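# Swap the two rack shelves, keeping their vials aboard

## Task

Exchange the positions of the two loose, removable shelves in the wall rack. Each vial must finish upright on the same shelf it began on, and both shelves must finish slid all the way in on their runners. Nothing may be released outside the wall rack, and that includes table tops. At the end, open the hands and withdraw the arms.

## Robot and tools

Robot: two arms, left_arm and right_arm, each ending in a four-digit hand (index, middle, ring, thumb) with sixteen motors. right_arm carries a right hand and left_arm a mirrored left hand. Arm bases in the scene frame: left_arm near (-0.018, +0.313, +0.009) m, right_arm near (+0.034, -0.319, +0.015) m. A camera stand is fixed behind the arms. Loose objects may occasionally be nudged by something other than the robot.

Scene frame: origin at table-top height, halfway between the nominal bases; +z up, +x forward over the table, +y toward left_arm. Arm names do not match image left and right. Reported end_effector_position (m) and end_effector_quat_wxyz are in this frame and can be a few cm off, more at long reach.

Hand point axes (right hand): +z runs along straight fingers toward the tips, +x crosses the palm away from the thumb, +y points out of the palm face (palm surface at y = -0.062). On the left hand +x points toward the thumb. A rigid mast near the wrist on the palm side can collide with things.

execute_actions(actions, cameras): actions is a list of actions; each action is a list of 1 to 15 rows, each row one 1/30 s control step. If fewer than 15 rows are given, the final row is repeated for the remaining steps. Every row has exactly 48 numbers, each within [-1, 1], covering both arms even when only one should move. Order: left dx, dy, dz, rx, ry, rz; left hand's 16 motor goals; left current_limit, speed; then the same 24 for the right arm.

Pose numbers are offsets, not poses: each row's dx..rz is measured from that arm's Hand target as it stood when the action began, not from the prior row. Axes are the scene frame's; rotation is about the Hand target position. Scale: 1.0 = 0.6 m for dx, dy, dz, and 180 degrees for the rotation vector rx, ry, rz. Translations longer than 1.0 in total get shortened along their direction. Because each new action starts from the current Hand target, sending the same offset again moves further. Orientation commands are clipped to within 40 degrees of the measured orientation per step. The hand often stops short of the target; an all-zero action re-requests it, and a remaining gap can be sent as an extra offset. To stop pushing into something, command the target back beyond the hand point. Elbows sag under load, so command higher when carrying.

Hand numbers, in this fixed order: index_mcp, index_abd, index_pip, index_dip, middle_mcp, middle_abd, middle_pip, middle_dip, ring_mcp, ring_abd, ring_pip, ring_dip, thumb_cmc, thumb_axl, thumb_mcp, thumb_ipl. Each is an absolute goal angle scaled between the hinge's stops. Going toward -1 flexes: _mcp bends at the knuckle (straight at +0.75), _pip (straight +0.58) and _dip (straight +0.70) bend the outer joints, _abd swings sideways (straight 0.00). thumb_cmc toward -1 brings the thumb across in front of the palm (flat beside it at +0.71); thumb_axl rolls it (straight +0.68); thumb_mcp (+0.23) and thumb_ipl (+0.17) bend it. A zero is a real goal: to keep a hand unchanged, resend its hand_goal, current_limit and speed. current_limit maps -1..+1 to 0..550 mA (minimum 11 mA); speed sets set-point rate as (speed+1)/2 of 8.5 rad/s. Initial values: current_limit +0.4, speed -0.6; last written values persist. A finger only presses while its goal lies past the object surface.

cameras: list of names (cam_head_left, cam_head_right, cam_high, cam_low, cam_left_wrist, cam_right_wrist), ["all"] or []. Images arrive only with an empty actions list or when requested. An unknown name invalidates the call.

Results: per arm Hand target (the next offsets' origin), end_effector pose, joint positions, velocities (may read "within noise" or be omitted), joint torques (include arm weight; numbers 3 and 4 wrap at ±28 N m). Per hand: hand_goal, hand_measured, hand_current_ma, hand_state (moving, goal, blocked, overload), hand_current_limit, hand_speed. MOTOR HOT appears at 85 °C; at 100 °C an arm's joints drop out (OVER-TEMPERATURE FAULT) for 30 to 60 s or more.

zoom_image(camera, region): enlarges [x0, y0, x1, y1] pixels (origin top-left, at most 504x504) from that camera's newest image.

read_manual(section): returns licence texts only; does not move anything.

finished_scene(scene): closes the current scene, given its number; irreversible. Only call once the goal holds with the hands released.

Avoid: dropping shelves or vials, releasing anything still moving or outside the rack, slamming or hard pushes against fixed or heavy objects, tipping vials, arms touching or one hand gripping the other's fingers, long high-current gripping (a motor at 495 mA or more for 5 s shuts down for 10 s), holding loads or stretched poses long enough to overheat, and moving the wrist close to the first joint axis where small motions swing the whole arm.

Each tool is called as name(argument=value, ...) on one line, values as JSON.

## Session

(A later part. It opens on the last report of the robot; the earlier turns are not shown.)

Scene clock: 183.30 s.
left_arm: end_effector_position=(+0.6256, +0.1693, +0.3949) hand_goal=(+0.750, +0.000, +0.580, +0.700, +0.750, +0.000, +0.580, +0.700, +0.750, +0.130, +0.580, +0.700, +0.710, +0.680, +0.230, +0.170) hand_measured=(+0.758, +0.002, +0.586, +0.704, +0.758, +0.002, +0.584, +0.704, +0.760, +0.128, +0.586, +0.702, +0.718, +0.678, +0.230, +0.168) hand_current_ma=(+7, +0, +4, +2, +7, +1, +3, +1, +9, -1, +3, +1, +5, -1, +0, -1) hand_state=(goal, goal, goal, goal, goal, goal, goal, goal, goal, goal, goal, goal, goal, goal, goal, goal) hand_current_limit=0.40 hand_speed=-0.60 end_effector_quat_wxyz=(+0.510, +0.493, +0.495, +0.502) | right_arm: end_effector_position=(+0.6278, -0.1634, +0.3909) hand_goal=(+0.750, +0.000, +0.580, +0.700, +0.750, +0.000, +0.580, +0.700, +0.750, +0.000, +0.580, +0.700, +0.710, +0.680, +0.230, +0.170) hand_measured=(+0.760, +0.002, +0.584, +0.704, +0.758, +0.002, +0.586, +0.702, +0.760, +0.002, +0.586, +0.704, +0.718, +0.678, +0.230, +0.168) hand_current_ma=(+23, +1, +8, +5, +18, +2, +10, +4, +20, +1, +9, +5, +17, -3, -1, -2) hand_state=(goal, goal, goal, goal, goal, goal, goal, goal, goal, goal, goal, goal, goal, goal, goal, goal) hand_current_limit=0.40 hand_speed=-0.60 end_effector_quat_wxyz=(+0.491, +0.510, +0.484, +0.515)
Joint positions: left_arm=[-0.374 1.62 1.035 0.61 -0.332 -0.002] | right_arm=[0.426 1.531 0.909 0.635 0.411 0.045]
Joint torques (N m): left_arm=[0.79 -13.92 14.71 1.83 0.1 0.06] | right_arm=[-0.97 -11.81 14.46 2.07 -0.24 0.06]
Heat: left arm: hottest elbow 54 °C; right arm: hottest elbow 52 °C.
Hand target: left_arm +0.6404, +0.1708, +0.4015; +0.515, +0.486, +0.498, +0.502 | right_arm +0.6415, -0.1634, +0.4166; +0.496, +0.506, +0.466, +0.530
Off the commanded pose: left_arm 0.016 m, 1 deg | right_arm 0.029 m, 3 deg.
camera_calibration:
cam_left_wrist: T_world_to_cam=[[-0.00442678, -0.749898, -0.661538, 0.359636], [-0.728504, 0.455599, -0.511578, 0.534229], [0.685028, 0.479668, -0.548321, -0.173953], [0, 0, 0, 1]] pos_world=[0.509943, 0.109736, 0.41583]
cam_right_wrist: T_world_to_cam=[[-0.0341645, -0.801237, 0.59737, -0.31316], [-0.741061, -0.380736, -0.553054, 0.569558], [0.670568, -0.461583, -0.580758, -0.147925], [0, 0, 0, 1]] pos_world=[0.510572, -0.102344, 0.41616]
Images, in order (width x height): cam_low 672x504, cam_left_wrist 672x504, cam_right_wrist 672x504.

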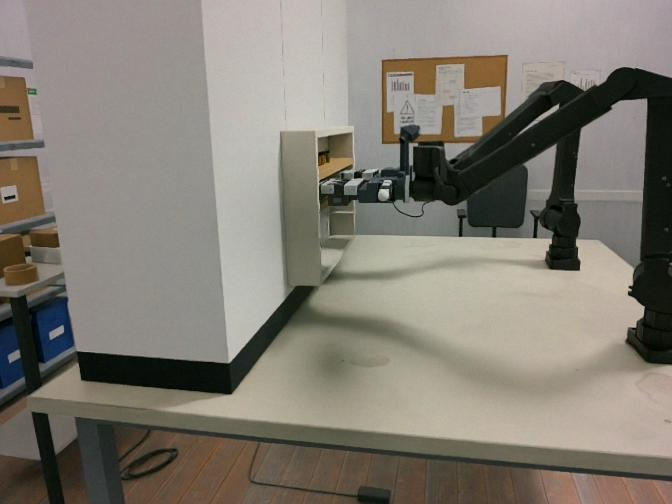

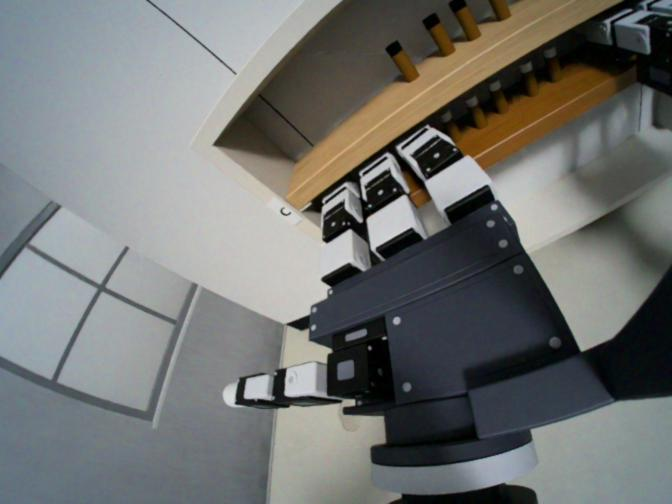

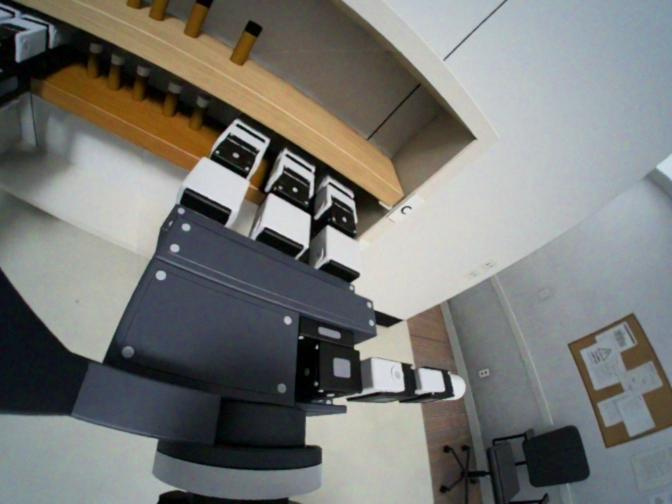

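execute_actions(actions=[[[0.012,0,-0.001,0,0,0,0.75,0,0.58,0.7,0.75,0,0.58,0.7,0.75,0.13,0.58,0.7,0.71,0.68,0.23,0.17,0.4,-0.6,0.012,-0.002,0,0,0,0,0.75,0,0.58,0.7,0.75,0,0.58,0.7,0.75,0,0.58,0.7,0.71,0.68,0.23,0.17,0.4,-0.6]],[[-0.014,0,0,0,0,0,0.75,0,0.58,0.7,0.75,0,0.58,0.7,0.75,0.13,0.58,0.7,0.71,0.68,0.23,0.17,0.4,-0.6,-0.014,0,0,0,0,0,0.75,0,0.58,0.7,0.75,0,0.58,0.7,0.75,0,0.58,0.7,0.71,0.68,0.23,0.17,0.4,-0.6]],[[-0.014,0,0,0,0,0,0.75,0,0.58,0.7,0.75,0,0.58,0.7,0.75,0.13,0.58,0.7,0.71,0.68,0.23,0.17,0.4,-0.6,-0.014,0,0,0,0,0,0.75,0,0.58,0.7,0.75,0,0.58,0.7,0.75,0,0.58,0.7,0.71,0.68,0.23,0.17,0.4,-0.6]]], cameras=[])

Scene clock: 185.97 s.
left_arm: end_effector_position=(+0.6322, +0.1700, +0.3949) hand_goal=(+0.750, +0.000, +0.580, +0.700, +0.750, +0.000, +0.580, +0.700, +0.750, +0.130, +0.580, +0.700, +0.710, +0.680, +0.230, +0.170) hand_measured=(+0.758, +0.002, +0.586, +0.704, +0.758, +0.002, +0.584, +0.704, +0.760, +0.128, +0.586, +0.702, +0.718, +0.678, +0.230, +0.168) hand_current_ma=(+7, +0, +4, +2, +7, +1, +3, +1, +9, -1, +3, +1, +5, -1, +0, -1) hand_state=(goal, goal, goal, goal, goal, goal, goal, goal, goal, goal, goal, goal, goal, goal, goal, goal) hand_current_limit=0.40 hand_speed=-0.60 end_effector_quat_wxyz=(+0.510, +0.492, +0.496, +0.503) | right_arm: end_effector_position=(+0.6345, -0.1662, +0.3909) hand_goal=(+0.750, +0.000, +0.580, +0.700, +0.750, +0.000, +0.580, +0.700, +0.750, +0.000, +0.580, +0.700, +0.710, +0.680, +0.230, +0.170) hand_measured=(+0.760, +0.002, +0.584, +0.704, +0.758, +0.002, +0.586, +0.702, +0.760, +0.002, +0.586, +0.704, +0.718, +0.678, +0.230, +0.168) hand_current_ma=(+23, +1, +8, +5, +18, +2, +10, +4, +20, +1, +9, +5, +17, -3, -1, -2) hand_state=(goal, goal, goal, goal, goal, goal, goal, goal, goal, goal, goal, goal, goal, goal, goal, goal) hand_current_limit=0.40 hand_speed=-0.60 end_effector_quat_wxyz=(+0.493, +0.512, +0.482, +0.513)
Joint positions: left_arm=[-0.369 1.634 1.054 0.607 -0.331 -0.003] | right_arm=[0.418 1.545 0.925 0.632 0.411 0.045]
Joint torques (N m): left_arm=[0.03 -16.62 11.15 2.25 -0.18 0.08] | right_arm=[0.38 -15.03 11.23 2.25 -0.04 0.08]
Heat: left arm: hottest elbow 55 °C; right arm: hottest elbow 52 °C.
Hand target: left_arm +0.6308, +0.1710, +0.4007; +0.515, +0.486, +0.498, +0.502 | right_arm +0.6319, -0.1647, +0.4167; +0.496, +0.506, +0.466, +0.530
Off the commanded pose: left_arm 0.006 m, 1 deg | right_arm 0.026 m, 3 deg.
No camera images: "cameras" was empty.

execute_actions(actions=[[[-0.014,0,0,0,0,0,0.75,0,0.58,0.7,0.75,0,0.58,0.7,0.75,0.13,0.58,0.7,0.71,0.68,0.23,0.17,0.4,-0.6,-0.014,0,0,0,0,0,0.75,0,0.58,0.7,0.75,0,0.58,0.7,0.75,0,0.58,0.7,0.71,0.68,0.23,0.17,0.4,-0.6]],[[-0.012,0,0,0,0,0,0.75,0,0.58,0.7,0.75,0,0.58,0.7,0.75,0.13,0.58,0.7,0.71,0.68,0.23,0.17,0.4,-0.6,-0.012,0,0,0,0,0,0.75,0,0.58,0.7,0.75,0,0.58,0.7,0.75,0,0.58,0.7,0.71,0.68,0.23,0.17,0.4,-0.6]]], cameras=[])

Scene clock: 187.73 s.
left_arm: end_effector_position=(+0.6192, +0.1744, +0.3985) hand_goal=(+0.750, +0.000, +0.580, +0.700, +0.750, +0.000, +0.580, +0.700, +0.750, +0.130, +0.580, +0.700, +0.710, +0.680, +0.230, +0.170) hand_measured=(+0.758, +0.002, +0.586, +0.704, +0.758, +0.002, +0.584, +0.704, +0.760, +0.128, +0.586, +0.702, +0.718, +0.678, +0.230, +0.168) hand_current_ma=(+7, +0, +4, +2, +7, +1, +3, +1, +9, -1, +3, +1, +5, -1, +0, -1) hand_state=(goal, goal, goal, goal, goal, goal, goal, goal, goal, goal, goal, goal, goal, goal, goal, goal) hand_current_limit=0.40 hand_speed=-0.60 end_effector_quat_wxyz=(+0.508, +0.489, +0.498, +0.505) | right_arm: end_effector_position=(+0.6252, -0.1653, +0.4004) hand_goal=(+0.750, +0.000, +0.580, +0.700, +0.750, +0.000, +0.580, +0.700, +0.750, +0.000, +0.580, +0.700, +0.710, +0.680, +0.230, +0.170) hand_measured=(+0.760, +0.002, +0.584, +0.704, +0.758, +0.002, +0.586, +0.702, +0.760, +0.002, +0.586, +0.704, +0.718, +0.678, +0.230, +0.168) hand_current_ma=(+23, +1, +8, +5, +18, +2, +10, +4, +20, +1, +9, +5, +17, -3, -1, -2) hand_state=(goal, goal, goal, goal, goal, goal, goal, goal, goal, goal, goal, goal, goal, goal, goal, goal) hand_current_limit=0.40 hand_speed=-0.60 end_effector_quat_wxyz=(+0.495, +0.511, +0.476, +0.517)
Joint positions: left_arm=[-0.372 1.599 1.02 0.607 -0.341 -0.003] | right_arm=[0.428 1.519 0.914 0.632 0.425 0.045]
Joint torques (N m): left_arm=[-0.44 -15.91 10.44 2.58 -0.17 0.08] | right_arm=[0.38 -15.33 9.02 2.4 -0.05 0.07]
Heat: left arm: hottest elbow 54 °C; right arm: hottest elbow 52 °C.
Hand target: left_arm +0.6152, +0.1709, +0.4008; +0.515, +0.486, +0.498, +0.501 | right_arm +0.6163, -0.1647, +0.4167; +0.496, +0.506, +0.466, +0.530
Off the commanded pose: left_arm 0.006 m, 1 deg | right_arm 0.019 m, 2 deg.
No camera images: "cameras" was empty.

execute_actions(actions=[[[0.005,-0.004,0.008,0,-0.003,0,0.75,0,0.58,0.7,0.75,0,0.58,0.7,0.75,0.13,0.58,0.7,0.71,0.68,0.23,0.17,0.4,-0.6,0,0,0.006,0,-0.003,0,0.75,0,0.58,0.7,0.75,0,0.58,0.7,0.75,0,0.58,0.7,0.71,0.68,0.23,0.17,0.4,-0.6]],[[0.003,-0.002,0.008,0,-0.003,0,0.73,0,0.58,0.7,0.73,0,0.58,0.7,0.73,0.13,0.58,0.7,0.71,0.68,0.23,0.17,0.4,-0.6,0,0,0.006,0,-0.003,0,0.73,0,0.58,0.7,0.73,0,0.58,0.7,0.73,0,0.58,0.7,0.71,0.68,0.23,0.17,0.4,-0.6]]], cameras=["cam_low","cam_left_wrist","cam_right_wrist"])

zoom_image(camera="cam_low", region=[300, 130, 400, 230])

Scene clock: 190.03 s.
left_arm: end_effector_position=(+0.6189, +0.1735, +0.3985) hand_goal=(+0.730, +0.000, +0.580, +0.700, +0.730, +0.000, +0.580, +0.700, +0.730, +0.130, +0.580, +0.700, +0.710, +0.680, +0.230, +0.170) hand_measured=(+0.750, +0.002, +0.586, +0.704, +0.748, +0.002, +0.584, +0.704, +0.752, +0.128, +0.586, +0.702, +0.718, +0.678, +0.230, +0.168) hand_current_ma=(+23, +0, +4, +2, +22, +1, +3, +1, +30, -1, +3, +1, +5, -1, +0, -1) hand_state=(goal, goal, goal, goal, goal, goal, goal, goal, blocked, goal, goal, goal, goal, goal, goal, goal) hand_current_limit=0.40 hand_speed=-0.60 end_effector_quat_wxyz=(+0.508, +0.489, +0.498, +0.505) | right_arm: end_effector_position=(+0.6252, -0.1653, +0.4004) hand_goal=(+0.730, +0.000, +0.580, +0.700, +0.730, +0.000, +0.580, +0.700, +0.730, +0.000, +0.580, +0.700, +0.710, +0.680, +0.230, +0.170) hand_measured=(+0.754, +0.002, +0.584, +0.704, +0.750, +0.002, +0.586, +0.702, +0.752, +0.002, +0.586, +0.704, +0.718, +0.678, +0.230, +0.168) hand_current_ma=(+62, +1, +8, +5, +50, +2, +10, +4, +56, +1, +9, +5, +17, -3, -1, -2) hand_state=(blocked, goal, goal, goal, goal, goal, goal, goal, blocked, goal, goal, goal, goal, goal, goal, goal) hand_current_limit=0.40 hand_speed=-0.60 end_effector_quat_wxyz=(+0.495, +0.511, +0.476, +0.517)
Joint positions: left_arm=[-0.374 1.599 1.02 0.607 -0.343 -0.003] | right_arm=[0.428 1.519 0.914 0.632 0.425 0.045]
Joint torques (N m): left_arm=[-0.67 -15.27 12.64 2.67 -0.18 0.14] | right_arm=[0.67 -15.03 9.69 2.92 -0.11 -0.01]
Heat: left arm: hottest elbow 55 °C; right arm: hottest elbow 52 °C.
Hand target: left_arm +0.6200, +0.1673, +0.4104; +0.519, +0.481, +0.493, +0.506 | right_arm +0.6163, -0.1647, +0.4239; +0.500, +0.501, +0.461, +0.535
Off the commanded pose: left_arm 0.013 m, 2 deg | right_arm 0.025 m, 3 deg.
camera_calibration:
cam_left_wrist: T_world_to_cam=[[0.00477673, -0.750694, -0.660632, 0.359205], [-0.732778, 0.446911, -0.513135, 0.534022], [0.680451, 0.486548, -0.547957, -0.167883], [0, 0, 0, 1]] pos_world=[0.50384, 0.112676, 0.419335]
cam_right_wrist: T_world_to_cam=[[-0.051624, -0.804976, 0.591057, -0.307701], [-0.737522, -0.368319, -0.566041, 0.577197], [0.673347, -0.465139, -0.574674, -0.146349], [0, 0, 0, 1]] pos_world=[0.508354, -0.103172, 0.424482]
Images, in order (width x height): cam_low 672x504, cam_left_wrist 672x504, cam_right_wrist 672x504.

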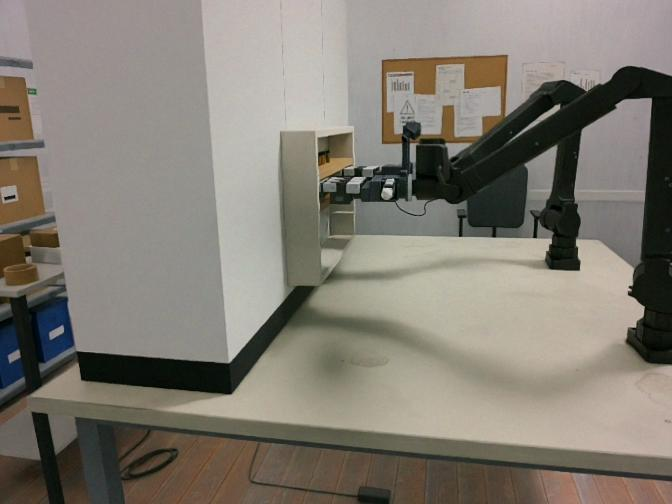

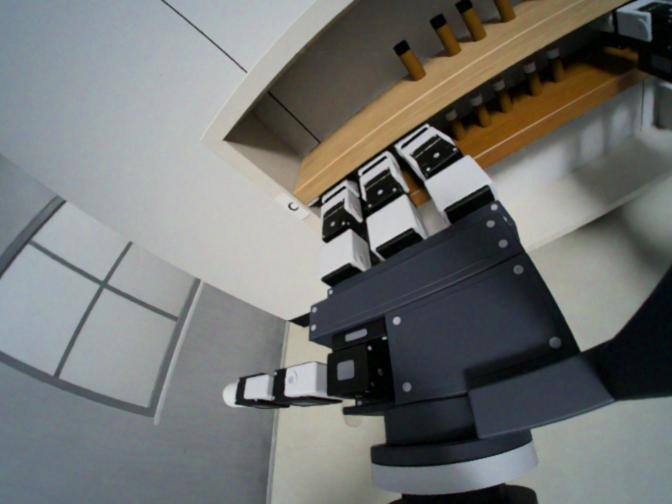

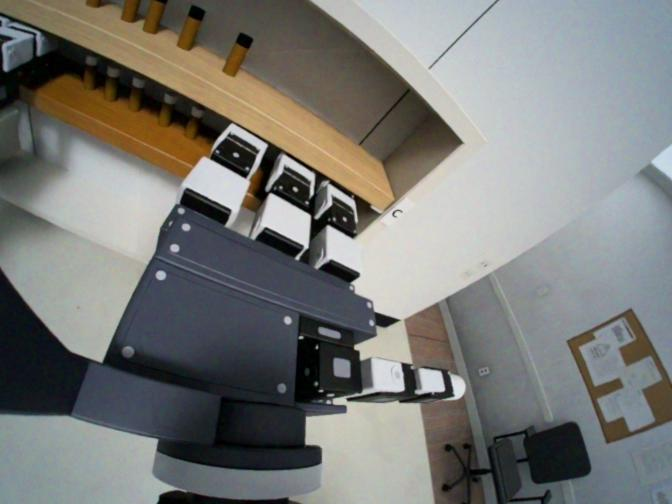

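Scaled by 5.040.

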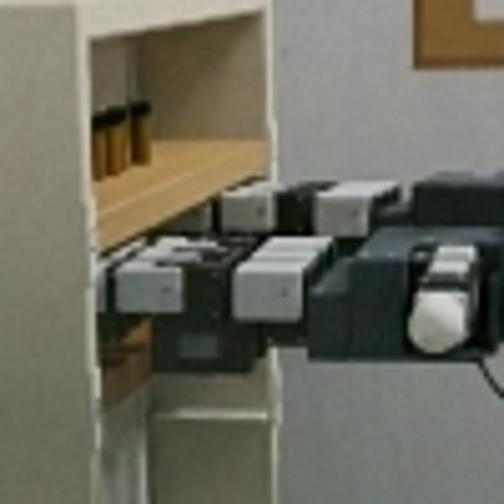

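execute_actions(actions=[[[0.006,0,0.008,0,-0.003,0,0.72,0,0.58,0.7,0.72,0,0.58,0.7,0.72,0.13,0.58,0.7,0.71,0.68,0.23,0.17,0.4,-0.6,0,0,0.008,0,-0.003,0,0.72,0,0.58,0.7,0.72,0,0.58,0.7,0.72,0,0.58,0.7,0.71,0.68,0.23,0.17,0.4,-0.6]],[[0.003,0,0.008,0,-0.003,0,0.72,0,0.58,0.7,0.72,0,0.58,0.7,0.72,0.13,0.58,0.7,0.71,0.68,0.23,0.17,0.4,-0.6,0,0,0.008,0,-0.003,0,0.72,0,0.58,0.7,0.72,0,0.58,0.7,0.72,0,0.58,0.7,0.71,0.68,0.23,0.17,0.4,-0.6]]], cameras=[])

Scene clock: 192.07 s.
left_arm: end_effector_position=(+0.6189, +0.1735, +0.3985) hand_goal=(+0.720, +0.000, +0.580, +0.700, +0.720, +0.000, +0.580, +0.700, +0.720, +0.130, +0.580, +0.700, +0.710, +0.680, +0.230, +0.170) hand_measured=(+0.740, +0.002, +0.586, +0.704, +0.740, +0.002, +0.584, +0.704, +0.744, +0.128, +0.586, +0.702, +0.718, +0.678, +0.230, +0.168) hand_current_ma=(+25, +0, +4, +2, +24, +1, +3, +1, +32, -1, +3, +1, +5, -1, +0, -1) hand_state=(blocked, goal, goal, goal, goal, goal, goal, goal, blocked, goal, goal, goal, goal, goal, goal, goal) hand_current_limit=0.40 hand_speed=-0.60 end_effector_quat_wxyz=(+0.508, +0.489, +0.498, +0.505) | right_arm: end_effector_position=(+0.6251, -0.1650, +0.4007) hand_goal=(+0.720, +0.000, +0.580, +0.700, +0.720, +0.000, +0.580, +0.700, +0.720, +0.000, +0.580, +0.700, +0.710, +0.680, +0.230, +0.170) hand_measured=(+0.744, +0.002, +0.584, +0.704, +0.740, +0.002, +0.586, +0.702, +0.748, +0.002, +0.586, +0.704, +0.718, +0.678, +0.230, +0.168) hand_current_ma=(+65, +1, +8, +5, +52, +2, +10, +4, +76, +1, +9, +5, +17, -3, -1, -2) hand_state=(blocked, goal, goal, goal, blocked, goal, goal, goal, blocked, goal, goal, goal, goal, goal, goal, goal) hand_current_limit=0.40 hand_speed=-0.60 end_effector_quat_wxyz=(+0.496, +0.510, +0.477, +0.516)
Joint positions: left_arm=[-0.374 1.599 1.02 0.607 -0.343 -0.003] | right_arm=[0.428 1.518 0.914 0.632 0.425 0.042]
Joint torques (N m): left_arm=[-0.32 -14.74 14.58 2.84 0 0.2] | right_arm=[0.21 -15.68 10.5 3.17 -0.2 -0.06]
Heat: left arm: hottest elbow 55 °C; right arm: hottest elbow 51 °C.
Hand target: left_arm +0.6254, +0.1673, +0.4200; +0.524, +0.476, +0.488, +0.511 | right_arm +0.6163, -0.1647, +0.4336; +0.504, +0.496, +0.456, +0.540
Off the commanded pose: left_arm 0.023 m, 3 deg | right_arm 0.034 m, 4 deg.
No camera images: "cameras" was empty.

execute_actions(actions=[[[0,0,0.008,0,0,0,0.72,0,0.58,0.7,0.72,0,0.58,0.7,0.72,0.13,0.58,0.7,0.71,0.68,0.23,0.17,0.4,-0.6,0,0,0.007,0,0,0,0.72,0,0.58,0.7,0.72,0,0.58,0.7,0.72,0,0.58,0.7,0.71,0.68,0.23,0.17,0.4,-0.6]],[[0,0,0.008,0,0,0,0.72,0,0.58,0.7,0.72,0,0.58,0.7,0.72,0.13,0.58,0.7,0.71,0.68,0.23,0.17,0.4,-0.6,0,0,0.007,0,0,0,0.72,0,0.58,0.7,0.72,0,0.58,0.7,0.72,0,0.58,0.7,0.71,0.68,0.23,0.17,0.4,-0.6]]], cameras=[])

Scene clock: 193.93 s.
left_arm: end_effector_position=(+0.6196, +0.1733, +0.4011) hand_goal=(+0.720, +0.000, +0.580, +0.700, +0.720, +0.000, +0.580, +0.700, +0.720, +0.130, +0.580, +0.700, +0.710, +0.680, +0.230, +0.170) hand_measured=(+0.740, +0.002, +0.586, +0.704, +0.740, +0.002, +0.586, +0.704, +0.744, +0.128, +0.586, +0.702, +0.718, +0.678, +0.230, +0.168) hand_current_ma=(+24, +0, +4, +2, +24, +1, +3, +1, +31, -1, +3, +1, +5, -1, +0, -1) hand_state=(goal, goal, goal, goal, goal, goal, goal, goal, blocked, goal, goal, goal, goal, goal, goal, goal) hand_current_limit=0.40 hand_speed=-0.60 end_effector_quat_wxyz=(+0.510, +0.488, +0.497, +0.505) | right_arm: end_effector_position=(+0.6247, -0.1650, +0.4018) hand_goal=(+0.720, +0.000, +0.580, +0.700, +0.720, +0.000, +0.580, +0.700, +0.720, +0.000, +0.580, +0.700, +0.710, +0.680, +0.230, +0.170) hand_measured=(+0.744, +0.002, +0.584, +0.704, +0.740, +0.002, +0.586, +0.702, +0.748, +0.002, +0.588, +0.704, +0.718, +0.678, +0.230, +0.168) hand_current_ma=(+64, +1, +8, +5, +52, +1, +10, +4, +75, +1, +16, +5, +17, -3, -1, -2) hand_state=(blocked, goal, goal, goal, blocked, goal, goal, goal, blocked, goal, goal, goal, goal, goal, goal, goal) hand_current_limit=0.40 hand_speed=-0.60 end_effector_quat_wxyz=(+0.497, +0.509, +0.478, +0.516)
Joint positions: left_arm=[-0.374 1.599 1.025 0.606 -0.343 -0.003] | right_arm=[0.428 1.516 0.914 0.63 0.425 0.039]
Joint torques (N m): left_arm=[-0.26 -15.79 15.06 1.83 -0.01 0.2] | right_arm=[0.38 -16.56 11.37 2.36 -0.21 -0.05]
Heat: left arm: hottest elbow 56 °C; right arm: hottest elbow 51 °C.
Hand target: left_arm +0.6254, +0.1673, +0.4296; +0.524, +0.476, +0.488, +0.511 | right_arm +0.6163, -0.1647, +0.4419; +0.504, +0.496, +0.456, +0.540
Off the commanded pose: left_arm 0.030 m, 2 deg | right_arm 0.041 m, 4 deg.
No camera images: "cameras" was empty.

execute_actions(actions=[[[0.004,0,0.007,0,0,0,0.72,0,0.58,0.7,0.72,0,0.58,0.7,0.72,0.13,0.58,0.7,0.71,0.68,0.23,0.17,0.4,-0.6,0,0,0.007,0,0,0,0.72,0,0.58,0.7,0.72,0,0.58,0.7,0.72,0,0.58,0.7,0.71,0.68,0.23,0.17,0.4,-0.6]]], cameras=["cam_low","cam_left_wrist","cam_right_wrist"])

zoom_image(camera="cam_low", region=[310, 140, 370, 200])

zoom_image(camera="cam_left_wrist", region=[280, 60, 480, 220])

zoom_image(camera="cam_right_wrist", region=[180, 60, 380, 220])

Scene clock: 195.40 s.
left_arm: end_effector_position=(+0.6216, +0.1725, +0.4022) hand_goal=(+0.720, +0.000, +0.580, +0.700, +0.720, +0.000, +0.580, +0.700, +0.720, +0.130, +0.580, +0.700, +0.710, +0.680, +0.230, +0.170) hand_measured=(+0.740, +0.002, +0.586, +0.704, +0.740, +0.002, +0.586, +0.704, +0.744, +0.128, +0.586, +0.702, +0.718, +0.678, +0.230, +0.168) hand_current_ma=(+23, +0, +4, +2, +24, +1, +4, +1, +31, -1, +3, +1, +5, -1, +0, -1) hand_state=(goal, goal, goal, goal, goal, goal, goal, goal, blocked, goal, goal, goal, goal, goal, goal, goal) hand_current_limit=0.40 hand_speed=-0.60 end_effector_quat_wxyz=(+0.508, +0.490, +0.498, +0.504) | right_arm: end_effector_position=(+0.6243, -0.1651, +0.4028) hand_goal=(+0.720, +0.000, +0.580, +0.700, +0.720, +0.000, +0.580, +0.700, +0.720, +0.000, +0.580, +0.700, +0.710, +0.680, +0.230, +0.170) hand_measured=(+0.744, +0.002, +0.584, +0.704, +0.740, +0.002, +0.588, +0.702, +0.748, +0.000, +0.588, +0.704, +0.718, +0.678, +0.230, +0.168) hand_current_ma=(+64, +1, +8, +5, +52, +1, +14, +4, +75, +1, +17, +5, +17, -3, -1, -2) hand_state=(blocked, goal, goal, goal, blocked, goal, goal, goal, blocked, goal, goal, goal, goal, goal, goal, goal) hand_current_limit=0.40 hand_speed=-0.60 end_effector_quat_wxyz=(+0.496, +0.510, +0.480, +0.514)
Joint positions: left_arm=[-0.374 1.599 1.033 0.592 -0.343 -0.003] | right_arm=[0.428 1.509 0.914 0.617 0.424 0.039]
Joint torques (N m): left_arm=[-0.09 -15.85 15.45 1.89 0.06 0.2] | right_arm=[0.38 -16.32 11.9 2.35 -0.2 -0.05]
Heat: left arm: hottest elbow 56 °C; right arm: hottest elbow 51 °C.
Hand target: left_arm +0.6278, +0.1673, +0.4338; +0.524, +0.476, +0.488, +0.511 | right_arm +0.6163, -0.1646, +0.4461; +0.504, +0.496, +0.456, +0.540
Off the commanded pose: left_arm 0.033 m, 3 deg | right_arm 0.044 m, 4 deg.
camera_calibration:
cam_left_wrist: T_world_to_cam=[[0.00353885, -0.750255, -0.66114, 0.361881], [-0.733753, 0.44724, -0.511451, 0.538143], [0.679407, 0.486923, -0.548919, -0.166254], [0, 0, 0, 1]] pos_world=[0.506538, 0.111777, 0.423228]
cam_right_wrist: T_world_to_cam=[[-0.0482675, -0.799493, 0.598733, -0.313303], [-0.740445, -0.373676, -0.558665, 0.575884], [0.670382, -0.470294, -0.573944, -0.143461], [0, 0, 0, 1]] pos_world=[0.507462, -0.102758, 0.426973]
Images, in order (width x height): cam_low 672x504, cam_left_wrist 672x504, cam_right_wrist 672x504.

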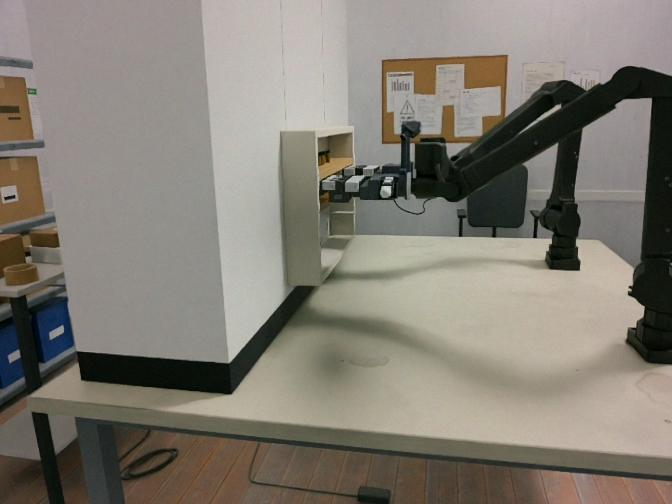

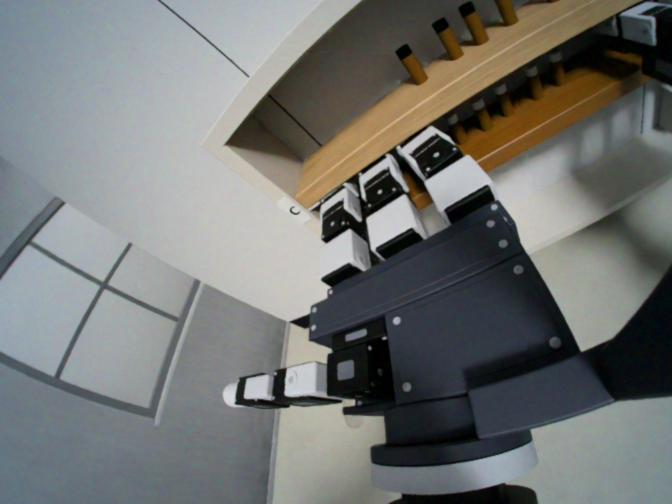

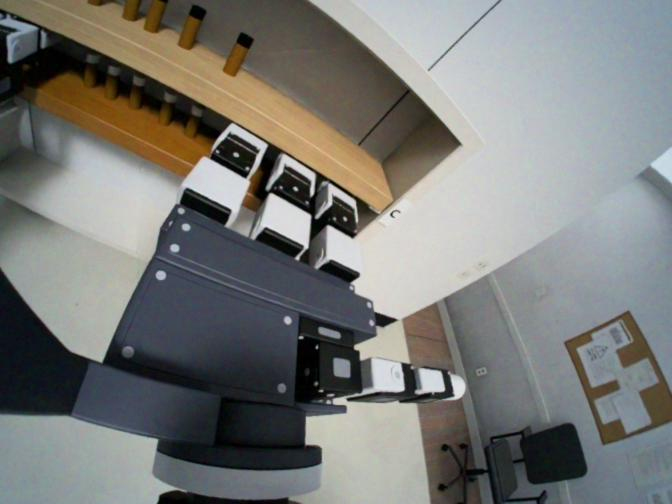

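Scaled by 8.400.

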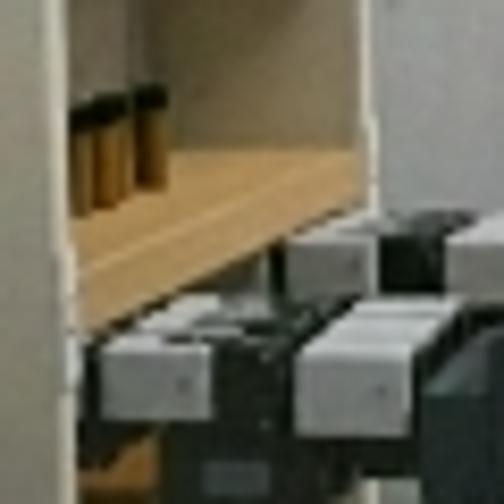

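Scaled by 2.520 from the camera's 672x504 image, which has a finer 960x720 frame.

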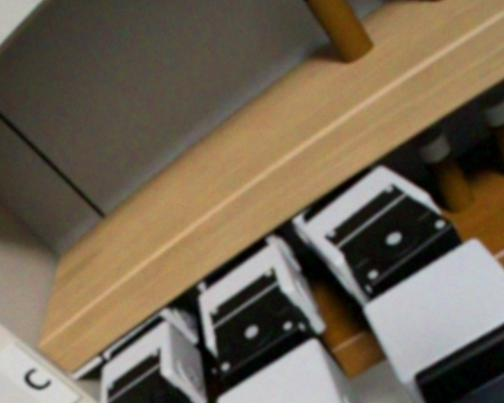

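Scaled by 2.520 from the camera's 672x504 image, which has a finer 960x720 frame.

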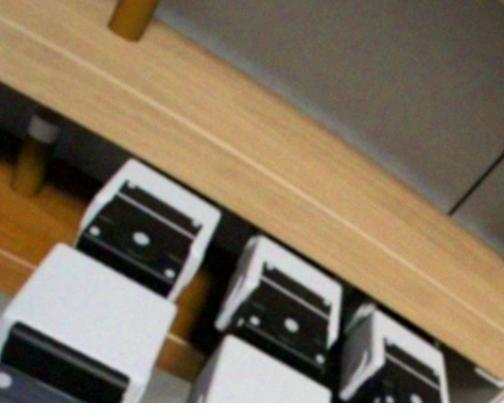

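execute_actions(actions=[[[0.003,0,0.006,0,-0.006,0,0.72,0,0.58,0.7,0.72,0,0.58,0.7,0.72,0.13,0.58,0.7,0.71,0.68,0.23,0.17,0.4,-0.6,0,0,0.005,0,-0.007,0,0.72,0,0.58,0.7,0.72,0,0.58,0.7,0.72,0,0.58,0.7,0.71,0.68,0.23,0.17,0.4,-0.6]],[[0.002,0,0.006,0,-0.005,0,0.72,0,0.58,0.7,0.72,0,0.58,0.7,0.72,0.13,0.58,0.7,0.71,0.68,0.23,0.17,0.4,-0.6,0,0,0.005,0,-0.006,0,0.72,0,0.58,0.7,0.72,0,0.58,0.7,0.72,0,0.58,0.7,0.71,0.68,0.23,0.17,0.4,-0.6]]], cameras=["cam_low"])

zoom_image(camera="cam_low", region=[310, 140, 370, 200])

Scene clock: 197.47 s.
left_arm: end_effector_position=(+0.6218, +0.1718, +0.4034) hand_goal=(+0.720, +0.000, +0.580, +0.700, +0.720, +0.000, +0.580, +0.700, +0.720, +0.130, +0.580, +0.700, +0.710, +0.680, +0.230, +0.170) hand_measured=(+0.740, +0.002, +0.586, +0.704, +0.740, +0.002, +0.588, +0.704, +0.744, +0.128, +0.586, +0.702, +0.718, +0.678, +0.230, +0.168) hand_current_ma=(+23, +0, +4, +2, +24, +1, +5, +1, +31, -1, +3, +1, +5, -1, +0, -1) hand_state=(goal, goal, goal, goal, goal, goal, goal, goal, blocked, goal, goal, goal, goal, goal, goal, goal) hand_current_limit=0.40 hand_speed=-0.60 end_effector_quat_wxyz=(+0.509, +0.491, +0.496, +0.505) | right_arm: end_effector_position=(+0.6235, -0.1636, +0.4053) hand_goal=(+0.720, +0.000, +0.580, +0.700, +0.720, +0.000, +0.580, +0.700, +0.720, +0.000, +0.580, +0.700, +0.710, +0.680, +0.230, +0.170) hand_measured=(+0.744, +0.002, +0.586, +0.704, +0.744, +0.002, +0.592, +0.702, +0.750, +0.000, +0.592, +0.704, +0.718, +0.678, +0.230, +0.168) hand_current_ma=(+63, +1, +9, +5, +67, +1, +23, +4, +82, +1, +26, +5, +17, -3, -1, -2) hand_state=(blocked, goal, goal, goal, blocked, goal, goal, goal, blocked, goal, goal, goal, goal, goal, goal, goal) hand_current_limit=0.40 hand_speed=-0.60 end_effector_quat_wxyz=(+0.500, +0.504, +0.481, +0.514)
Joint positions: left_arm=[-0.374 1.599 1.034 0.593 -0.34 0] | right_arm=[0.428 1.509 0.914 0.627 0.421 0.024]
Joint torques (N m): left_arm=[0.15 -14.97 16.36 3.44 0.09 0.28] | right_arm=[0.26 -14.97 12.14 4.08 -0.27 -0.06]
Heat: left arm: hottest elbow 56 °C; right arm: hottest elbow 51 °C.
Hand target: left_arm +0.6308, +0.1673, +0.4410; +0.532, +0.467, +0.479, +0.519 | right_arm +0.6163, -0.1646, +0.4521; +0.514, +0.485, +0.446, +0.550
Off the commanded pose: left_arm 0.039 m, 5 deg | right_arm 0.047 m, 6 deg.
Images, in order (width x height): cam_low 672x504.

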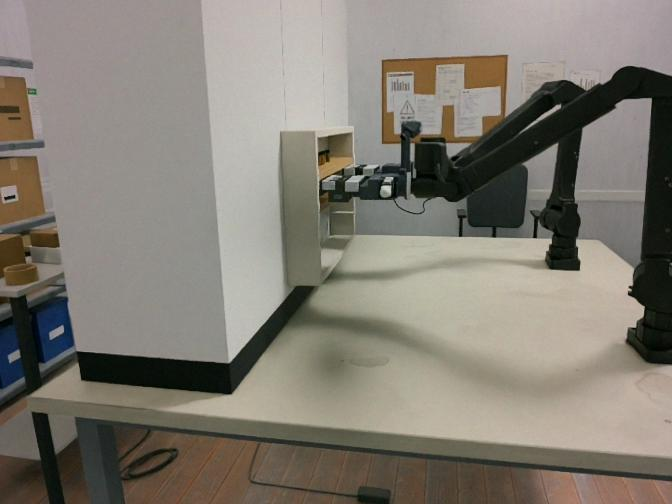

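Scaled by 8.400.

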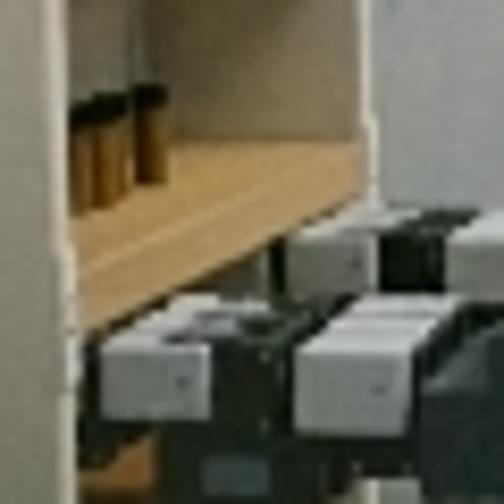

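execute_actions(actions=[[[0.003,0,0.008,0,-0.004,0,0.72,0,0.58,0.7,0.72,0,0.58,0.7,0.72,0.13,0.58,0.7,0.71,0.68,0.23,0.17,0.4,-0.6,0,0,0,0,-0.002,0,0.72,0,0.58,0.7,0.72,0,0.58,0.7,0.72,0,0.58,0.7,0.71,0.68,0.23,0.17,0.4,-0.6]]], cameras=["cam_low"])

zoom_image(camera="cam_low", region=[310, 140, 370, 200])

Scene clock: 198.97 s.
left_arm: end_effector_position=(+0.6224, +0.1713, +0.4047) hand_goal=(+0.720, +0.000, +0.580, +0.700, +0.720, +0.000, +0.580, +0.700, +0.720, +0.130, +0.580, +0.700, +0.710, +0.680, +0.230, +0.170) hand_measured=(+0.742, +0.002, +0.590, +0.704, +0.742, +0.002, +0.588, +0.704, +0.744, +0.128, +0.586, +0.702, +0.718, +0.678, +0.230, +0.168) hand_current_ma=(+27, +0, +8, +2, +27, +1, +6, +1, +31, -1, +3, +1, +5, -1, +0, -1) hand_state=(blocked, goal, goal, goal, blocked, goal, goal, goal, blocked, goal, goal, goal, goal, goal, goal, goal) hand_current_limit=0.40 hand_speed=-0.60 end_effector_quat_wxyz=(+0.509, +0.490, +0.495, +0.505) | right_arm: end_effector_position=(+0.6226, -0.1637, +0.4079) hand_goal=(+0.720, +0.000, +0.580, +0.700, +0.720, +0.000, +0.580, +0.700, +0.720, +0.000, +0.580, +0.700, +0.710, +0.680, +0.230, +0.170) hand_measured=(+0.744, +0.002, +0.586, +0.704, +0.746, +0.002, +0.592, +0.702, +0.752, +0.000, +0.594, +0.704, +0.718, +0.678, +0.230, +0.168) hand_current_ma=(+63, +1, +10, +5, +71, +1, +26, +4, +92, +1, +31, +8, +17, -3, -1, -2) hand_state=(blocked, goal, goal, goal, blocked, goal, goal, goal, blocked, goal, goal, goal, goal, goal, goal, goal) hand_current_limit=0.40 hand_speed=-0.60 end_effector_quat_wxyz=(+0.503, +0.501, +0.478, +0.517)
Joint positions: left_arm=[-0.374 1.6 1.038 0.593 -0.339 0.001] | right_arm=[0.428 1.509 0.914 0.638 0.421 0.02]
Joint torques (N m): left_arm=[0.26 -14.86 16.9 3.7 0.17 0.31] | right_arm=[-0.15 -14.74 12.15 4.05 -0.32 -0.05]
Heat: left arm: hottest elbow 56 °C; right arm: hottest elbow 51 °C.
Hand target: left_arm +0.6326, +0.1672, +0.4458; +0.536, +0.464, +0.475, +0.522 | right_arm +0.6163, -0.1646, +0.4522; +0.515, +0.483, +0.444, +0.551
Off the commanded pose: left_arm 0.043 m, 5 deg | right_arm 0.045 m, 6 deg.
Images, in order (width x height): cam_low 672x504.

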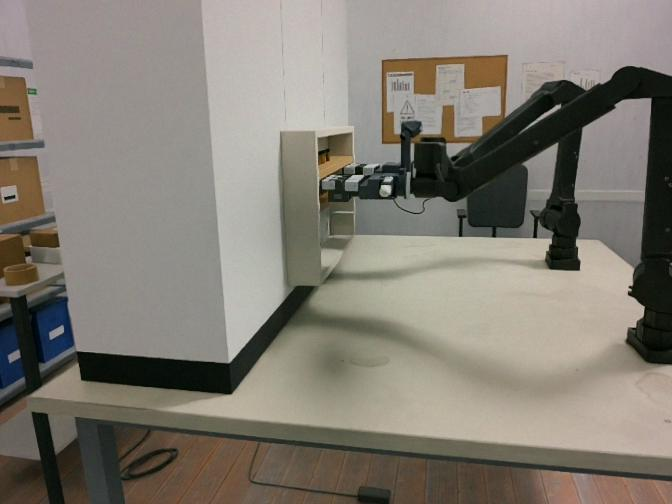

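Scaled by 8.400.

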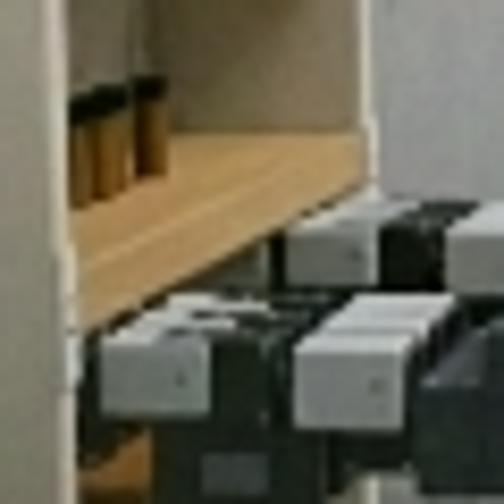

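execute_actions(actions=[[[0.003,0,0.01,0,-0.002,0,0.72,0,0.58,0.7,0.72,0,0.58,0.7,0.72,0.13,0.58,0.7,0.71,0.68,0.23,0.17,0.4,-0.6,0,0,0,0,0,0,0.72,0,0.58,0.7,0.72,0,0.58,0.7,0.72,0,0.58,0.7,0.71,0.68,0.23,0.17,0.4,-0.6]]], cameras=["cam_low"])

zoom_image(camera="cam_low", region=[310, 140, 370, 200])

Scene clock: 200.33 s.
left_arm: end_effector_position=(+0.6230, +0.1710, +0.4059) hand_goal=(+0.720, +0.000, +0.580, +0.700, +0.720, +0.000, +0.580, +0.700, +0.720, +0.130, +0.580, +0.700, +0.710, +0.680, +0.230, +0.170) hand_measured=(+0.742, +0.002, +0.590, +0.704, +0.742, +0.002, +0.588, +0.704, +0.744, +0.128, +0.586, +0.702, +0.718, +0.678, +0.230, +0.168) hand_current_ma=(+27, +0, +8, +2, +28, +1, +6, +1, +31, +0, +4, +1, +5, -1, +0, -1) hand_state=(blocked, goal, goal, goal, blocked, goal, goal, goal, blocked, goal, goal, goal, goal, goal, goal, goal) hand_current_limit=0.40 hand_speed=-0.60 end_effector_quat_wxyz=(+0.510, +0.490, +0.494, +0.506) | right_arm: end_effector_position=(+0.6225, -0.1637, +0.4081) hand_goal=(+0.720, +0.000, +0.580, +0.700, +0.720, +0.000, +0.580, +0.700, +0.720, +0.000, +0.580, +0.700, +0.710, +0.680, +0.230, +0.170) hand_measured=(+0.744, +0.002, +0.586, +0.704, +0.746, +0.002, +0.592, +0.702, +0.752, +0.000, +0.594, +0.704, +0.718, +0.678, +0.230, +0.168) hand_current_ma=(+63, +1, +10, +5, +71, +1, +26, +4, +92, +1, +31, +8, +17, -3, -1, -2) hand_state=(blocked, goal, goal, goal, blocked, goal, goal, goal, blocked, goal, goal, goal, goal, goal, goal, goal) hand_current_limit=0.40 hand_speed=-0.60 end_effector_quat_wxyz=(+0.503, +0.501, +0.478, +0.517)
Joint positions: left_arm=[-0.374 1.601 1.041 0.593 -0.339 0.003] | right_arm=[0.428 1.509 0.914 0.639 0.421 0.02]
Joint torques (N m): left_arm=[0.62 -15.03 17.5 3.52 0.22 0.29] | right_arm=[-0.09 -14.74 12.16 4.05 -0.32 -0.06]
Heat: left arm: hottest elbow 56 °C; right arm: hottest elbow 51 °C.
Hand target: left_arm +0.6344, +0.1672, +0.4518; +0.537, +0.462, +0.474, +0.523 | right_arm +0.6163, -0.1646, +0.4522; +0.515, +0.483, +0.444, +0.551
Off the commanded pose: left_arm 0.047 m, 5 deg | right_arm 0.044 m, 6 deg.
Images, in order (width x height): cam_low 672x504.

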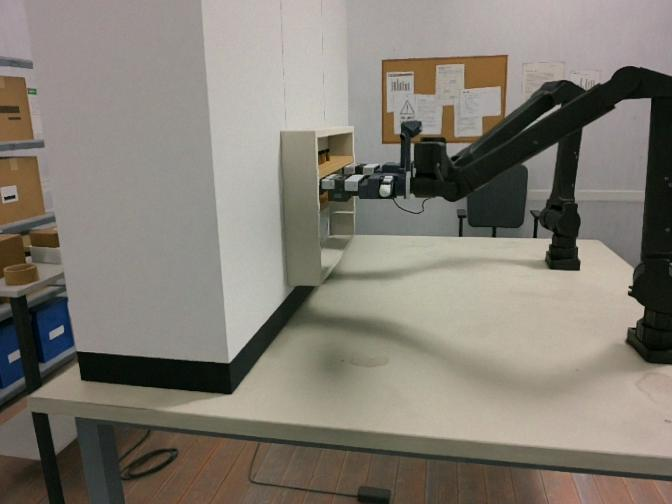

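Scaled by 8.400.

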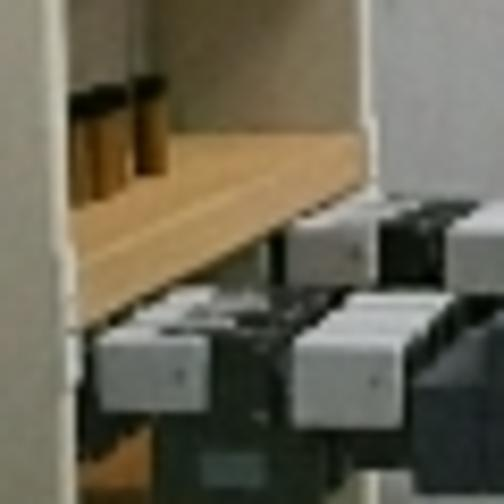

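execute_actions(actions=[[[0.002,0,0.008,0,0,0,0.72,0,0.58,0.7,0.72,0,0.58,0.7,0.72,0.13,0.58,0.7,0.71,0.68,0.23,0.17,0.4,-0.6,0,0,0,0,0,0,0.72,0,0.58,0.7,0.72,0,0.58,0.7,0.72,0,0.58,0.7,0.71,0.68,0.23,0.17,0.4,-0.6]],[[0,0,0.008,0,0,0,0.72,0,0.58,0.7,0.72,0,0.58,0.7,0.72,0.13,0.58,0.7,0.71,0.68,0.23,0.17,0.4,-0.6,0,0,0,0,0,0,0.72,0,0.58,0.7,0.72,0,0.58,0.7,0.72,0,0.58,0.7,0.71,0.68,0.23,0.17,0.4,-0.6]]], cameras=["cam_low","cam_left_wrist","cam_right_wrist"])

zoom_image(camera="cam_low", region=[310, 140, 370, 200])

zoom_image(camera="cam_left_wrist", region=[240, 60, 480, 240])

zoom_image(camera="cam_right_wrist", region=[220, 60, 440, 240])

Scene clock: 202.67 s.
left_arm: end_effector_position=(+0.6238, +0.1704, +0.4094) hand_goal=(+0.720, +0.000, +0.580, +0.700, +0.720, +0.000, +0.580, +0.700, +0.720, +0.130, +0.580, +0.700, +0.710, +0.680, +0.230, +0.170) hand_measured=(+0.742, +0.002, +0.590, +0.704, +0.744, +0.002, +0.590, +0.704, +0.744, +0.132, +0.590, +0.702, +0.718, +0.678, +0.230, +0.168) hand_current_ma=(+29, +0, +8, +2, +31, +1, +7, +1, +34, +0, +7, +1, +5, -1, +0, -1) hand_state=(blocked, goal, goal, goal, blocked, goal, goal, goal, blocked, goal, goal, goal, goal, goal, goal, goal) hand_current_limit=0.40 hand_speed=-0.60 end_effector_quat_wxyz=(+0.510, +0.489, +0.493, +0.507) | right_arm: end_effector_position=(+0.6223, -0.1638, +0.4087) hand_goal=(+0.720, +0.000, +0.580, +0.700, +0.720, +0.000, +0.580, +0.700, +0.720, +0.000, +0.580, +0.700, +0.710, +0.680, +0.230, +0.170) hand_measured=(+0.744, +0.002, +0.588, +0.704, +0.746, +0.002, +0.594, +0.704, +0.752, +0.000, +0.594, +0.704, +0.718, +0.678, +0.230, +0.168) hand_current_ma=(+65, +1, +14, +5, +71, +2, +28, +4, +92, +1, +31, +8, +17, -3, -1, -2) hand_state=(blocked, goal, goal, goal, blocked, goal, goal, goal, blocked, goal, goal, goal, goal, goal, goal, goal) hand_current_limit=0.40 hand_speed=-0.60 end_effector_quat_wxyz=(+0.503, +0.501, +0.477, +0.518)
Joint positions: left_arm=[-0.374 1.601 1.048 0.591 -0.339 0.005] | right_arm=[0.428 1.509 0.914 0.642 0.421 0.02]
Joint torques (N m): left_arm=[0.44 -15.68 18.11 2.52 0.25 0.29] | right_arm=[-0.15 -14.86 12.19 3.93 -0.31 -0.05]
Heat: left arm: hottest elbow 57 °C; right arm: hottest elbow 51 °C.
Hand target: left_arm +0.6356, +0.1672, +0.4613; +0.537, +0.462, +0.474, +0.523 | right_arm +0.6163, -0.1646, +0.4522; +0.515, +0.483, +0.444, +0.551
Off the commanded pose: left_arm 0.053 m, 5 deg | right_arm 0.044 m, 6 deg.
camera_calibration:
cam_left_wrist: T_world_to_cam=[[0.00846487, -0.747586, -0.664112, 0.36266], [-0.726181, 0.451981, -0.518048, 0.541578], [0.687451, 0.486651, -0.539057, -0.171851], [0, 0, 0, 1]] pos_world=[0.508353, 0.109968, 0.428773]
cam_right_wrist: T_world_to_cam=[[-0.0598641, -0.79409, 0.604845, -0.310397], [-0.726792, -0.380676, -0.571716, 0.573884], [0.684244, -0.473822, -0.554349, -0.15538], [0, 0, 0, 1]] pos_world=[0.50483, -0.101642, 0.429706]
Images, in order (width x height): cam_low 672x504, cam_left_wrist 672x504, cam_right_wrist 672x504.

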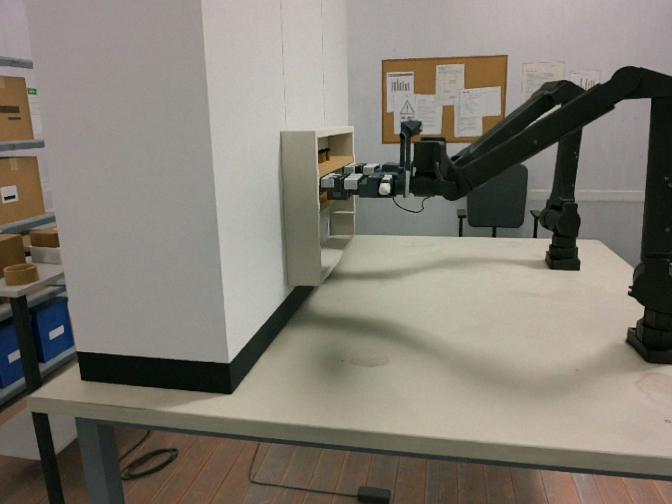

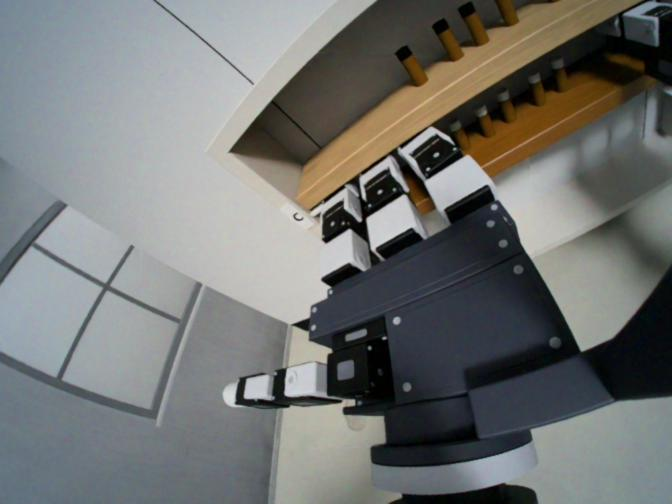

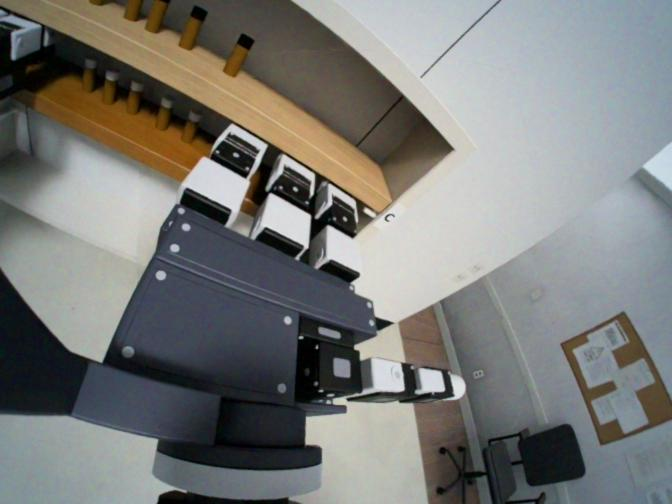

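Scaled by 8.400.

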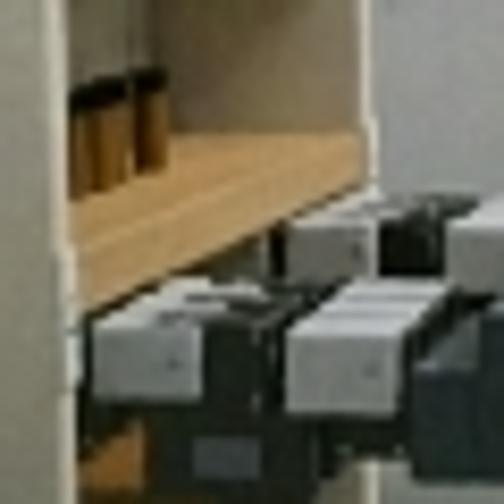

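Scaled by 2.100 from the camera's 672x504 image, which has a finer 960x720 frame.

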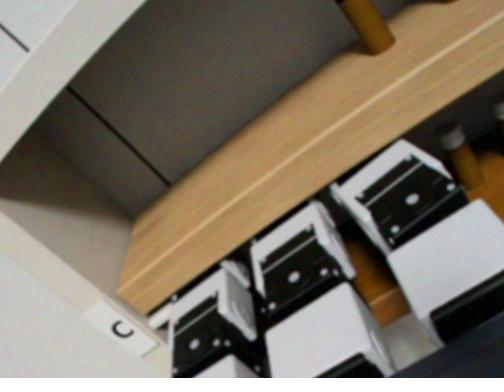

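Scaled by 2.291 from the camera's 672x504 image, which has a finer 960x720 frame.

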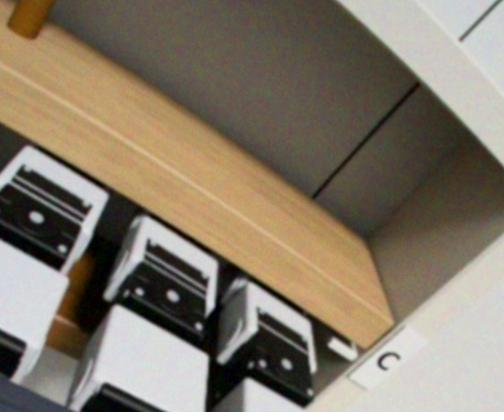

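execute_actions(actions=[[[-0.007,0,0,0,0,0,0.72,0,0.58,0.7,0.72,0,0.58,0.7,0.72,0.13,0.58,0.7,0.71,0.68,0.23,0.17,0.4,-0.6,-0.004,0,0.002,0,0,0,0.72,0,0.58,0.7,0.72,0,0.58,0.7,0.72,0,0.58,0.7,0.71,0.68,0.23,0.17,0.4,-0.6]],[[-0.007,0,0,0,0,0,0.72,0,0.58,0.7,0.72,0,0.58,0.7,0.72,0.13,0.58,0.7,0.71,0.68,0.23,0.17,0.4,-0.6,-0.004,0,0.002,0,0,0,0.72,0,0.58,0.7,0.72,0,0.58,0.7,0.72,0,0.58,0.7,0.71,0.68,0.23,0.17,0.4,-0.6]]], cameras=[])

Scene clock: 204.73 s.
left_arm: end_effector_position=(+0.6238, +0.1704, +0.4094) hand_goal=(+0.720, +0.000, +0.580, +0.700, +0.720, +0.000, +0.580, +0.700, +0.720, +0.130, +0.580, +0.700, +0.710, +0.680, +0.230, +0.170) hand_measured=(+0.742, +0.002, +0.590, +0.704, +0.744, +0.002, +0.590, +0.704, +0.744, +0.132, +0.590, +0.702, +0.718, +0.678, +0.230, +0.168) hand_current_ma=(+29, +0, +8, +2, +31, +1, +7, +1, +34, +0, +7, +1, +5, -1, +0, -1) hand_state=(blocked, goal, goal, goal, blocked, goal, goal, goal, blocked, goal, goal, goal, goal, goal, goal, goal) hand_current_limit=0.40 hand_speed=-0.60 end_effector_quat_wxyz=(+0.510, +0.489, +0.493, +0.507) | right_arm: end_effector_position=(+0.6222, -0.1639, +0.4087) hand_goal=(+0.720, +0.000, +0.580, +0.700, +0.720, +0.000, +0.580, +0.700, +0.720, +0.000, +0.580, +0.700, +0.710, +0.680, +0.230, +0.170) hand_measured=(+0.744, +0.002, +0.588, +0.704, +0.746, +0.002, +0.594, +0.704, +0.752, +0.000, +0.594, +0.704, +0.718, +0.678, +0.230, +0.168) hand_current_ma=(+65, +1, +14, +5, +71, +2, +28, +4, +92, +1, +31, +8, +17, -3, -1, -2) hand_state=(blocked, goal, goal, goal, blocked, goal, goal, goal, blocked, goal, goal, goal, goal, goal, goal, goal) hand_current_limit=0.40 hand_speed=-0.60 end_effector_quat_wxyz=(+0.503, +0.501, +0.477, +0.518)
Joint positions: left_arm=[-0.374 1.601 1.048 0.591 -0.339 0.005] | right_arm=[0.428 1.509 0.914 0.642 0.422 0.02]
Joint torques (N m): left_arm=[-0.03 -16.91 16.61 2.67 0.06 0.29] | right_arm=[0.03 -15.79 11.51 3.73 -0.19 -0.07]
Heat: left arm: hottest elbow 59 °C; right arm: hottest elbow 51 °C.
Hand target: left_arm +0.6272, +0.1672, +0.4613; +0.537, +0.462, +0.474, +0.523 | right_arm +0.6115, -0.1646, +0.4546; +0.515, +0.483, +0.444, +0.551
Off the commanded pose: left_arm 0.052 m, 5 deg | right_arm 0.047 m, 6 deg.
No camera images: "cameras" was empty.

execute_actions(actions=[[[-0.008,0,0,0,0,0,0.72,0,0.58,0.7,0.72,0,0.58,0.7,0.72,0.13,0.58,0.7,0.71,0.68,0.23,0.17,0.4,-0.6,-0.006,0,0.002,0,0,0,0.72,0,0.58,0.7,0.72,0,0.58,0.7,0.72,0,0.58,0.7,0.71,0.68,0.23,0.17,0.4,-0.6]],[[-0.008,0,0,0,0,0,0.72,0,0.58,0.7,0.72,0,0.58,0.7,0.72,0.13,0.58,0.7,0.71,0.68,0.23,0.17,0.4,-0.6,-0.006,0,0.002,0,0,0,0.72,0,0.58,0.7,0.72,0,0.58,0.7,0.72,0,0.58,0.7,0.71,0.68,0.23,0.17,0.4,-0.6]]], cameras=[])

Scene clock: 206.77 s.
left_arm: end_effector_position=(+0.6222, +0.1708, +0.4133) hand_goal=(+0.720, +0.000, +0.580, +0.700, +0.720, +0.000, +0.580, +0.700, +0.720, +0.130, +0.580, +0.700, +0.710, +0.680, +0.230, +0.170) hand_measured=(+0.742, +0.002, +0.590, +0.704, +0.744, +0.002, +0.590, +0.704, +0.746, +0.132, +0.590, +0.702, +0.718, +0.678, +0.230, +0.168) hand_current_ma=(+29, +0, +8, +2, +33, +1, +8, +1, +38, +0, +9, +1, +5, -1, +0, -1) hand_state=(blocked, goal, goal, goal, blocked, goal, goal, goal, blocked, goal, goal, goal, goal, goal, goal, goal) hand_current_limit=0.40 hand_speed=-0.60 end_effector_quat_wxyz=(+0.511, +0.488, +0.491, +0.509) | right_arm: end_effector_position=(+0.6212, -0.1641, +0.4107) hand_goal=(+0.720, +0.000, +0.580, +0.700, +0.720, +0.000, +0.580, +0.700, +0.720, +0.000, +0.580, +0.700, +0.710, +0.680, +0.230, +0.170) hand_measured=(+0.746, +0.002, +0.588, +0.704, +0.746, +0.002, +0.594, +0.704, +0.752, +0.000, +0.592, +0.704, +0.718, +0.678, +0.230, +0.168) hand_current_ma=(+74, +1, +16, +5, +74, +2, +29, +4, +92, +1, +28, +8, +17, -3, -1, -2) hand_state=(blocked, goal, goal, goal, blocked, goal, goal, goal, blocked, goal, goal, goal, goal, goal, goal, goal) hand_current_limit=0.40 hand_speed=-0.60 end_effector_quat_wxyz=(+0.504, +0.501, +0.475, +0.518)
Joint positions: left_arm=[-0.374 1.595 1.048 0.591 -0.339 0.009] | right_arm=[0.429 1.506 0.914 0.642 0.425 0.02]
Joint torques (N m): left_arm=[-0.26 -17.73 14.82 2.8 -0.12 0.27] | right_arm=[0.73 -17.08 10.48 3.52 -0.1 -0.06]
Heat: left arm: hottest elbow 59 °C; right arm: hottest elbow 51 °C.
Hand target: left_arm +0.6176, +0.1673, +0.4615; +0.537, +0.462, +0.474, +0.523 | right_arm +0.6042, -0.1648, +0.4571; +0.515, +0.483, +0.444, +0.551
Off the commanded pose: left_arm 0.048 m, 5 deg | right_arm 0.049 m, 6 deg.
No camera images: "cameras" was empty.


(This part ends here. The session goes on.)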